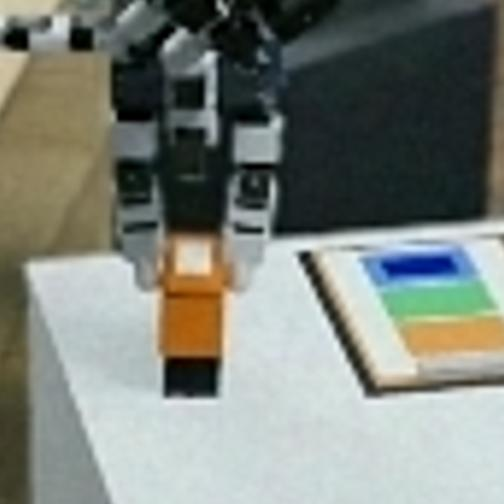

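>>> {"op": "move", "data": {"arm2": {"joints":{"hand_index_abd":-0.225,"hand_ring_abd":0.225}}}}

>>> {"op": "move", "data": {"arm2": {"joints":{"joint3_rad":1.90,"joint4_rad":-1.42},"min_time_s":1.5}, "cameras": ["arm2_cam_wrist","room_b"]}}

>>> {"op": "zoom_image", "data": {"camera": "room_b", "region": [320, 210, 380, 270]}}

Scene clock: 96.87 s.
Joint torques (N m): arm1=[-0.26 1.85 10.37 3.02 0.22 -0.02] | arm2=[-1.2 -18.96 7.49 0.61 0.01 -0.08] | arm3=[0.62 -13.8 16.23 1.21 0.14 -0.04]
Motor temperatures (°C): arm1=[24 28 32 25 25 27] | arm2=[28 26 31 29 25 26] | arm3=[27 26 39 26 25 26]
Heat: arm1: hottest joint3_rad 32 °C; arm2: hottest joint3_rad 31 °C; arm3: hottest joint3_rad 39 °C.
move: arm2 off_target
Joint velocities: within noise
arm1, arm3: as last shown
arm2.joint_positions: joint1_rad=+0.746 joint2_rad=+2.011 joint3_rad=+1.791 joint4_rad=-1.351 joint5_rad=+0.003 joint6_rad=-0.098 hand_index_mcp=+0.750 hand_index_abd=-0.114 hand_index_pip=+0.574 hand_index_dip=+0.696 hand_middle_mcp=-0.883 hand_middle_abd=+0.000 hand_middle_pip=-0.299 hand_middle_dip=+0.696 hand_ring_mcp=+0.752 hand_ring_abd=+0.128 hand_ring_pip=+0.576 hand_ring_dip=+0.696 hand_thumb_cmc=+0.716 hand_thumb_axl=+0.677 hand_thumb_mcp=+0.223 hand_thumb_ipl=+0.168 hand_current_limit=+0.700 hand_speed=-0.930
arm2.joint_status: hand_index_abd off_target (ended at -0.114, target -0.225); hand_ring_abd off_target (ended at +0.128, target +0.225)
arm2.hand_state: goal,blocked,goal,goal,goal,goal,goal,goal,goal,blocked,goal,goal,goal,goal,goal,goal
arm2.index_mcp_current_ma: -16
arm2.index_abd_current_ma: 435
arm2.index_pip_current_ma: -5
arm2.index_dip_current_ma: 0
arm2.middle_mcp_current_ma: 27
arm2.middle_abd_current_ma: 1
arm2.middle_pip_current_ma: 4
arm2.middle_dip_current_ma: 0
arm2.ring_mcp_current_ma: -7
arm2.ring_abd_current_ma: -385
arm2.ring_pip_current_ma: 1
arm2.ring_dip_current_ma: 0
arm2.thumb_cmc_current_ma: 5
arm2.thumb_axl_current_ma: -3
arm2.thumb_mcp_current_ma: -12
arm2.thumb_ipl_current_ma: -1
arm2.hand_goal_index_mcp: 0.754
arm2.hand_goal_index_abd: -0.224
arm2.hand_goal_index_pip: 0.576
arm2.hand_goal_index_dip: 0.696
arm2.hand_goal_middle_mcp: -0.890
arm2.hand_goal_middle_abd: 0.000
arm2.hand_goal_middle_pip: -0.300
arm2.hand_goal_middle_dip: 0.696
arm2.hand_goal_ring_mcp: 0.754
arm2.hand_goal_ring_abd: 0.226
arm2.hand_goal_ring_pip: 0.576
arm2.hand_goal_ring_dip: 0.696
arm2.hand_goal_thumb_cmc: 0.714
arm2.hand_goal_thumb_axl: 0.678
arm2.hand_goal_thumb_mcp: 0.226
arm2.hand_goal_thumb_ipl: 0.168
arm2.hand: x=-0.3080 y=-0.4704 z=+0.9782 quat_wxyz=(+0.002, +0.938, -0.347, -0.003) (m; scene frame)
arm2.hand_target: x=-0.3151 y=-0.4652 z=+0.9876 quat_wxyz=(+0.013, +0.938, -0.348, -0.007) (m; scene frame)
arm2.hand_status: not commanded
pictures: none

Scene clock: 98.67 s.
Joint torques (N m): arm1=[-0.26 1.85 10.39 3.03 0.22 -0.02] | arm2=[-1.14 -19.08 12.52 -0.25 0 -0.08] | arm3=[0.62 -13.86 16.23 1.21 0.14 -0.04]
Motor temperatures (°C): arm1=[24 28 32 25 25 27] | arm2=[28 26 31 29 25 26] | arm3=[27 26 39 26 25 26]
Heat: arm1: hottest joint3_rad 32 °C; arm2: hottest joint3_rad 31 °C; arm3: hottest joint3_rad 39 °C.
move: arm2 done
Joint velocities: within noise
arm1, arm3: as last shown
arm2.joint_positions: joint1_rad=+0.746 joint2_rad=+2.011 joint3_rad=+1.842 joint4_rad=-1.410 joint5_rad=+0.003 joint6_rad=-0.098 hand_index_mcp=+0.750 hand_index_abd=-0.114 hand_index_pip=+0.574 hand_index_dip=+0.696 hand_middle_mcp=-0.883 hand_middle_abd=+0.000 hand_middle_pip=-0.299 hand_middle_dip=+0.696 hand_ring_mcp=+0.752 hand_ring_abd=+0.128 hand_ring_pip=+0.576 hand_ring_dip=+0.696 hand_thumb_cmc=+0.716 hand_thumb_axl=+0.677 hand_thumb_mcp=+0.223 hand_thumb_ipl=+0.168 hand_current_limit=+0.700 hand_speed=-0.930
arm2.joint_status: all done
arm2.hand_state: goal,blocked,goal,goal,goal,goal,goal,goal,goal,blocked,goal,goal,goal,goal,goal,goal
arm2.index_mcp_current_ma: -16
arm2.index_abd_current_ma: 435
arm2.index_pip_current_ma: -5
arm2.index_dip_current_ma: 0
arm2.middle_mcp_current_ma: 27
arm2.middle_abd_current_ma: 1
arm2.middle_pip_current_ma: 4
arm2.middle_dip_current_ma: 0
arm2.ring_mcp_current_ma: -8
arm2.ring_abd_current_ma: -385
arm2.ring_pip_current_ma: 1
arm2.ring_dip_current_ma: 0
arm2.thumb_cmc_current_ma: 5
arm2.thumb_axl_current_ma: -3
arm2.thumb_mcp_current_ma: -12
arm2.thumb_ipl_current_ma: -1
arm2.hand_goal_index_mcp: 0.754
arm2.hand_goal_index_abd: -0.224
arm2.hand_goal_index_pip: 0.576
arm2.hand_goal_index_dip: 0.696
arm2.hand_goal_middle_mcp: -0.890
arm2.hand_goal_middle_abd: 0.000
arm2.hand_goal_middle_pip: -0.300
arm2.hand_goal_middle_dip: 0.696
arm2.hand_goal_ring_mcp: 0.754
arm2.hand_goal_ring_abd: 0.226
arm2.hand_goal_ring_pip: 0.576
arm2.hand_goal_ring_dip: 0.696
arm2.hand_goal_thumb_cmc: 0.714
arm2.hand_goal_thumb_axl: 0.678
arm2.hand_goal_thumb_mcp: 0.226
arm2.hand_goal_thumb_ipl: 0.168
arm2.hand: x=-0.3094 y=-0.4717 z=+0.9968 quat_wxyz=(-0.001, +0.938, -0.347, -0.001) (m; scene frame)
arm2.hand_target: x=-0.3255 y=-0.4748 z=+1.0337 quat_wxyz=(+0.027, +0.937, -0.348, -0.014) (m; scene frame)
arm2.hand_status: not commanded
pictures: arm2_cam_wrist, room_b
Images, in order (width x height): arm2_cam_wrist 672x504, room_b 672x504.

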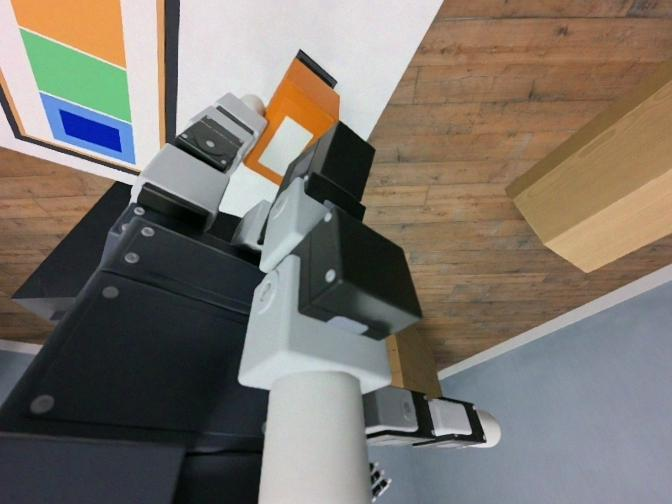

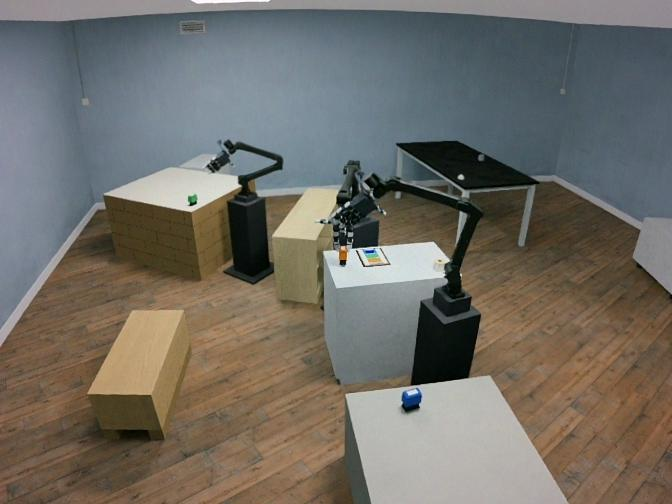

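Scaled by 8.400 from the camera's 672x504 image, which has a finer 960x720 frame.

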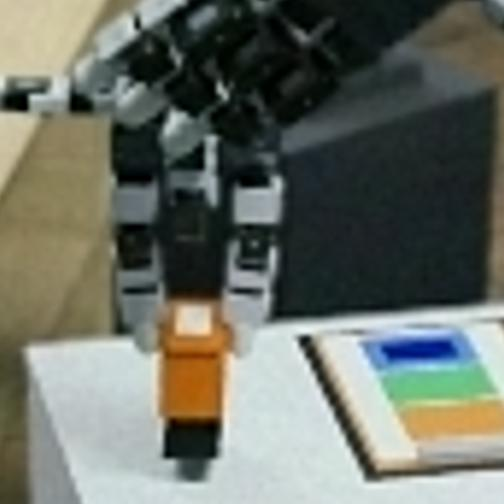

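>>> {"op": "zoom_image", "data": {"camera": "arm2_cam_wrist", "region": [0, 0, 240, 200]}}

Scaled by 2.100 from the camera's 672x504 image, which has a finer 960x720 frame.

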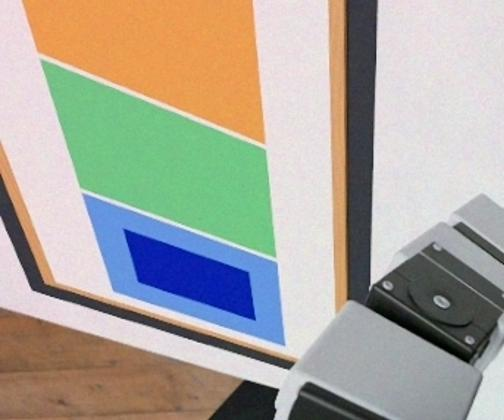

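>>> {"op": "move", "data": {"arm2": {"joints":{"joint3_rad":2.05,"joint4_rad":-1.57},"min_time_s":1.5}, "cameras": ["arm2_cam_wrist","arm3_cam_wrist"]}}

>>> {"op": "zoom_image", "data": {"camera": "arm3_cam_wrist", "region": [540, 160, 672, 310]}}

>>> {"op": "zoom_image", "data": {"camera": "arm2_cam_wrist", "region": [0, 0, 340, 240]}}

Scene clock: 102.23 s.
Joint torques (N m): arm1=[-0.21 1.79 10.39 3.02 0.22 -0.01] | arm2=[-1.2 -18.84 12.63 -0.25 0.01 -0.08] | arm3=[0.56 -13.86 16.23 1.2 0.15 -0.04]
Motor temperatures (°C): arm1=[24 28 32 25 25 27] | arm2=[28 26 32 29 25 26] | arm3=[27 26 39 26 25 26]
Heat: arm1: hottest joint3_rad 32 °C; arm2: hottest joint3_rad 32 °C; arm3: hottest joint3_rad 39 °C.
move: arm2 done
Joint velocities: within noise
arm1, arm3: as last shown
arm2.joint_positions: joint1_rad=+0.746 joint2_rad=+2.011 joint3_rad=+1.993 joint4_rad=-1.559 joint5_rad=+0.003 joint6_rad=-0.098 hand_index_mcp=+0.750 hand_index_abd=-0.114 hand_index_pip=+0.574 hand_index_dip=+0.696 hand_middle_mcp=-0.883 hand_middle_abd=+0.000 hand_middle_pip=-0.299 hand_middle_dip=+0.696 hand_ring_mcp=+0.752 hand_ring_abd=+0.128 hand_ring_pip=+0.576 hand_ring_dip=+0.696 hand_thumb_cmc=+0.716 hand_thumb_axl=+0.677 hand_thumb_mcp=+0.223 hand_thumb_ipl=+0.168 hand_current_limit=+0.700 hand_speed=-0.930
arm2.joint_status: all done
arm2.hand_state: goal,blocked,goal,goal,goal,goal,goal,goal,goal,blocked,goal,goal,goal,goal,goal,goal
arm2.index_mcp_current_ma: -15
arm2.index_abd_current_ma: 435
arm2.index_pip_current_ma: -5
arm2.index_dip_current_ma: 0
arm2.middle_mcp_current_ma: 27
arm2.middle_abd_current_ma: 1
arm2.middle_pip_current_ma: 4
arm2.middle_dip_current_ma: 0
arm2.ring_mcp_current_ma: -8
arm2.ring_abd_current_ma: -385
arm2.ring_pip_current_ma: 1
arm2.ring_dip_current_ma: 0
arm2.thumb_cmc_current_ma: 5
arm2.thumb_axl_current_ma: -3
arm2.thumb_mcp_current_ma: -12
arm2.thumb_ipl_current_ma: -1
arm2.hand_goal_index_mcp: 0.754
arm2.hand_goal_index_abd: -0.224
arm2.hand_goal_index_pip: 0.576
arm2.hand_goal_index_dip: 0.696
arm2.hand_goal_middle_mcp: -0.890
arm2.hand_goal_middle_abd: 0.000
arm2.hand_goal_middle_pip: -0.300
arm2.hand_goal_middle_dip: 0.696
arm2.hand_goal_ring_mcp: 0.754
arm2.hand_goal_ring_abd: 0.226
arm2.hand_goal_ring_pip: 0.576
arm2.hand_goal_ring_dip: 0.696
arm2.hand_goal_thumb_cmc: 0.714
arm2.hand_goal_thumb_axl: 0.678
arm2.hand_goal_thumb_mcp: 0.226
arm2.hand_goal_thumb_ipl: 0.168
arm2.hand: x=-0.3131 y=-0.4752 z=+1.0540 quat_wxyz=(-0.001, +0.938, -0.347, -0.001) (m; scene frame)
arm2.hand_target: x=-0.3262 y=-0.4754 z=+1.0911 quat_wxyz=(+0.027, +0.937, -0.348, -0.014) (m; scene frame)
arm2.hand_status: not commanded
pictures: arm2_cam_wrist, arm3_cam_wrist
Images, in order (width x height): arm2_cam_wrist 672x504, arm3_cam_wrist 672x504.

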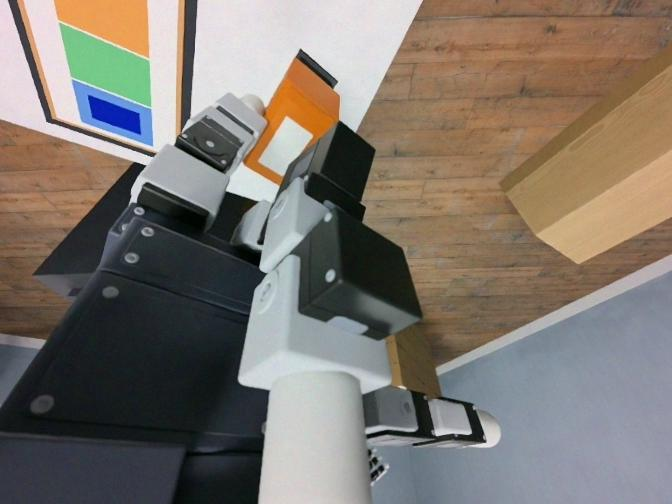

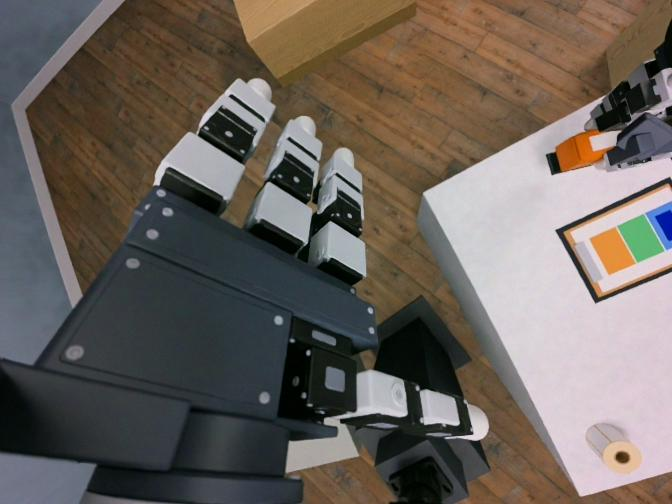

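Scaled by 3.360 from the camera's 672x504 image, which has a finer 960x720 frame.

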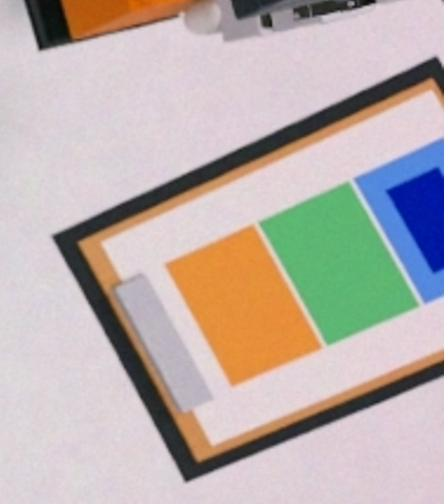

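Scaled by 1.482 from the camera's 672x504 image, which has a finer 960x720 frame.

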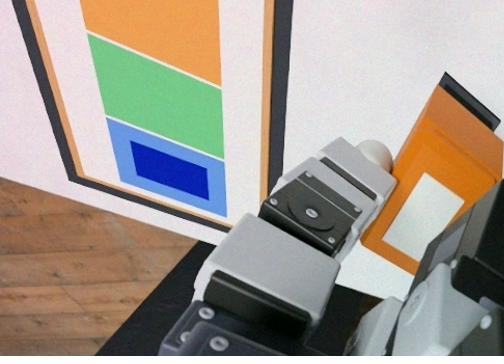

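>>> {"op": "move", "data": {"arm2": {"joints":{"joint1_rad":0.995,"joint2_rad":1.796,"joint3_rad":1.633,"joint4_rad":-1.383,"joint6_rad":1.46},"min_time_s":3.5}, "cameras": ["arm2_cam_wrist","arm3_cam_wrist","room_b"]}}

Scene clock: 107.33 s.
Joint torques (N m): arm1=[-0.21 1.73 10.39 3 0.22 -0.01] | arm2=[1.03 -17.14 7.76 0.39 0.12 0.2] | arm3=[0.56 -13.86 16.23 1.2 0.14 -0.04]
Motor temperatures (°C): arm1=[24 28 33 25 25 27] | arm2=[28 26 32 29 25 26] | arm3=[27 26 40 26 25 26]
Heat: arm1: hottest joint3_rad 33 °C; arm2: hottest joint3_rad 32 °C; arm3: hottest joint3_rad 40 °C.
move: arm2 done
Joint velocities: within noise
arm1.joint_positions: joint1_rad=+2.502 joint2_rad=+0.294 joint3_rad=+0.686 joint4_rad=-0.986 joint5_rad=-0.050 joint6_rad=+1.110 hand_index_mcp=+0.755 hand_index_abd=+0.001 hand_index_pip=+0.577 hand_index_dip=+0.696 hand_middle_mcp=+0.755 hand_middle_abd=+0.001 hand_middle_pip=+0.577 hand_middle_dip=+0.696 hand_ring_mcp=+0.755 hand_ring_abd=+0.001 hand_ring_pip=+0.577 hand_ring_dip=+0.696 hand_thumb_cmc=+0.715 hand_thumb_axl=+0.677 hand_thumb_mcp=+0.225 hand_thumb_ipl=+0.168 hand_current_limit=+0.400 hand_speed=-0.600
arm1.joint_status: not commanded
arm1.hand_state: goal,goal,goal,goal,goal,goal,goal,goal,goal,goal,goal,goal,goal,goal,goal,goal
arm1.index_mcp_current_ma: 1
arm1.index_abd_current_ma: 0
arm1.index_pip_current_ma: 0
arm1.index_dip_current_ma: 0
arm1.middle_mcp_current_ma: 1
arm1.middle_abd_current_ma: 0
arm1.middle_pip_current_ma: 0
arm1.middle_dip_current_ma: 0
arm1.ring_mcp_current_ma: 1
arm1.ring_abd_current_ma: 0
arm1.ring_pip_current_ma: 0
arm1.ring_dip_current_ma: 0
arm1.thumb_cmc_current_ma: 0
arm1.thumb_axl_current_ma: 0
arm1.thumb_mcp_current_ma: 0
arm1.thumb_ipl_current_ma: 0
arm1.hand_goal_index_mcp: 0.754
arm1.hand_goal_index_abd: 0.000
arm1.hand_goal_index_pip: 0.576
arm1.hand_goal_index_dip: 0.696
arm1.hand_goal_middle_mcp: 0.754
arm1.hand_goal_middle_abd: 0.000
arm1.hand_goal_middle_pip: 0.576
arm1.hand_goal_middle_dip: 0.696
arm1.hand_goal_ring_mcp: 0.754
arm1.hand_goal_ring_abd: 0.000
arm1.hand_goal_ring_pip: 0.576
arm1.hand_goal_ring_dip: 0.696
arm1.hand_goal_thumb_cmc: 0.714
arm1.hand_goal_thumb_axl: 0.678
arm1.hand_goal_thumb_mcp: 0.226
arm1.hand_goal_thumb_ipl: 0.168
arm1.hand: x=-0.3774 y=+1.2809 z=+1.1214 quat_wxyz=(-0.447, -0.086, +0.876, +0.160) (m; scene frame)
arm1.hand_target: x=-0.3780 y=+1.2784 z=+1.1299 quat_wxyz=(-0.462, -0.085, +0.868, +0.161) (m; scene frame)
arm1.hand_status: not commanded
arm2.joint_positions: joint1_rad=+0.983 joint2_rad=+1.821 joint3_rad=+1.633 joint4_rad=-1.394 joint5_rad=+0.002 joint6_rad=+1.447 hand_index_mcp=+0.750 hand_index_abd=-0.114 hand_index_pip=+0.574 hand_index_dip=+0.696 hand_middle_mcp=-0.883 hand_middle_abd=+0.000 hand_middle_pip=-0.299 hand_middle_dip=+0.696 hand_ring_mcp=+0.752 hand_ring_abd=+0.128 hand_ring_pip=+0.576 hand_ring_dip=+0.696 hand_thumb_cmc=+0.715 hand_thumb_axl=+0.677 hand_thumb_mcp=+0.223 hand_thumb_ipl=+0.168 hand_current_limit=+0.700 hand_speed=-0.930
arm2.joint_status: all done
arm2.hand_state: goal,blocked,goal,goal,goal,goal,goal,goal,goal,blocked,goal,goal,goal,goal,goal,goal
arm2.index_mcp_current_ma: -15
arm2.index_abd_current_ma: 435
arm2.index_pip_current_ma: -5
arm2.index_dip_current_ma: 0
arm2.middle_mcp_current_ma: 27
arm2.middle_abd_current_ma: 1
arm2.middle_pip_current_ma: 4
arm2.middle_dip_current_ma: 0
arm2.ring_mcp_current_ma: -8
arm2.ring_abd_current_ma: -385
arm2.ring_pip_current_ma: 1
arm2.ring_dip_current_ma: 0
arm2.thumb_cmc_current_ma: 2
arm2.thumb_axl_current_ma: -3
arm2.thumb_mcp_current_ma: -12
arm2.thumb_ipl_current_ma: -1
arm2.hand_goal_index_mcp: 0.754
arm2.hand_goal_index_abd: -0.224
arm2.hand_goal_index_pip: 0.576
arm2.hand_goal_index_dip: 0.696
arm2.hand_goal_middle_mcp: -0.890
arm2.hand_goal_middle_abd: 0.000
arm2.hand_goal_middle_pip: -0.300
arm2.hand_goal_middle_dip: 0.696
arm2.hand_goal_ring_mcp: 0.754
arm2.hand_goal_ring_abd: 0.226
arm2.hand_goal_ring_pip: 0.576
arm2.hand_goal_ring_dip: 0.696
arm2.hand_goal_thumb_cmc: 0.714
arm2.hand_goal_thumb_axl: 0.678
arm2.hand_goal_thumb_mcp: 0.226
arm2.hand_goal_thumb_ipl: 0.168
arm2.hand: x=-0.1556 y=-0.4024 z=+1.0259 quat_wxyz=(-0.002, +0.533, -0.846, -0.003) (m; scene frame)
arm2.hand_target: x=-0.1505 y=-0.4076 z=+1.0387 quat_wxyz=(+0.014, +0.533, -0.846, +0.006) (m; scene frame)
arm2.hand_status: not commanded
arm3.joint_positions: joint1_rad=-0.453 joint2_rad=+1.347 joint3_rad=+1.634 joint4_rad=-0.983 joint5_rad=+0.015 joint6_rad=+1.042 hand_index_mcp=+0.755 hand_index_abd=+0.000 hand_index_pip=+0.577 hand_index_dip=+0.696 hand_middle_mcp=+0.756 hand_middle_abd=+0.000 hand_middle_pip=+0.577 hand_middle_dip=+0.696 hand_ring_mcp=+0.756 hand_ring_abd=+0.000 hand_ring_pip=+0.577 hand_ring_dip=+0.696 hand_thumb_cmc=+0.715 hand_thumb_axl=+0.677 hand_thumb_mcp=+0.225 hand_thumb_ipl=+0.168 hand_current_limit=+0.400 hand_speed=-0.600
arm3.joint_status: not commanded
arm3.hand_state: goal,goal,goal,goal,goal,goal,goal,goal,goal,goal,goal,goal,goal,goal,goal,goal
arm3.index_mcp_current_ma: 2
arm3.index_abd_current_ma: 0
arm3.index_pip_current_ma: 1
arm3.index_dip_current_ma: 0
arm3.middle_mcp_current_ma: 3
arm3.middle_abd_current_ma: 0
arm3.middle_pip_current_ma: 1
arm3.middle_dip_current_ma: 0
arm3.ring_mcp_current_ma: 3
arm3.ring_abd_current_ma: 0
arm3.ring_pip_current_ma: 1
arm3.ring_dip_current_ma: 0
arm3.thumb_cmc_current_ma: 2
arm3.thumb_axl_current_ma: -1
arm3.thumb_mcp_current_ma: -2
arm3.thumb_ipl_current_ma: -1
arm3.hand_goal_index_mcp: 0.754
arm3.hand_goal_index_abd: 0.000
arm3.hand_goal_index_pip: 0.576
arm3.hand_goal_index_dip: 0.696
arm3.hand_goal_middle_mcp: 0.754
arm3.hand_goal_middle_abd: 0.000
arm3.hand_goal_middle_pip: 0.576
arm3.hand_goal_middle_dip: 0.696
arm3.hand_goal_ring_mcp: 0.754
arm3.hand_goal_ring_abd: 0.000
arm3.hand_goal_ring_pip: 0.576
arm3.hand_goal_ring_dip: 0.696
arm3.hand_goal_thumb_cmc: 0.714
arm3.hand_goal_thumb_axl: 0.678
arm3.hand_goal_thumb_mcp: 0.226
arm3.hand_goal_thumb_ipl: 0.168
arm3.hand: x=-0.4257 y=-0.7152 z=+1.3526 quat_wxyz=(-0.339, +0.086, +0.901, +0.256) (m; scene frame)
arm3.hand_target: x=-0.4266 y=-0.7165 z=+1.3735 quat_wxyz=(-0.348, +0.086, +0.896, +0.263) (m; scene frame)
arm3.hand_status: not commanded
pictures: arm2_cam_wrist, arm3_cam_wrist, room_b
Images, in order (width x height): arm2_cam_wrist 672x504, arm3_cam_wrist 672x504, room_b 672x504.

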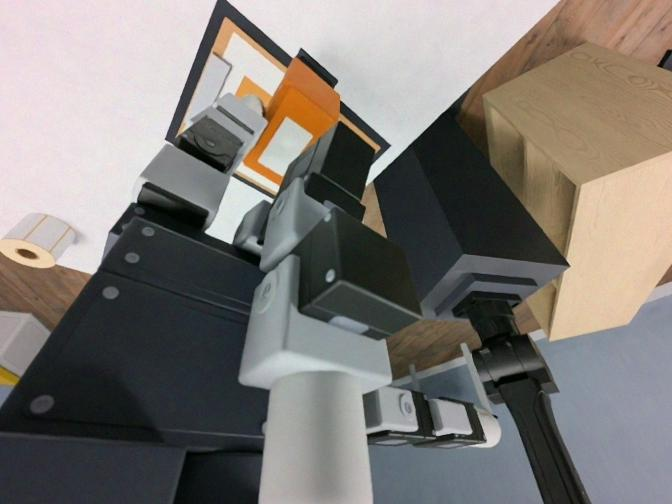

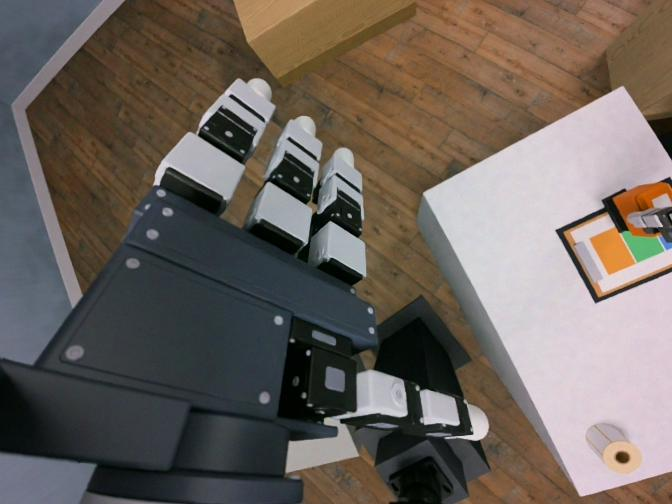

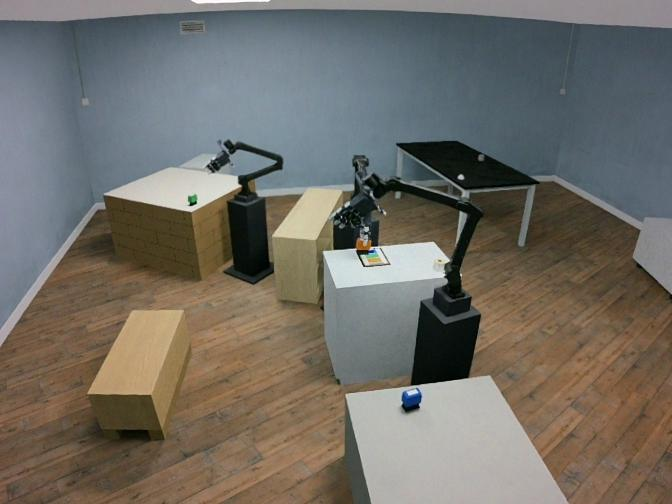

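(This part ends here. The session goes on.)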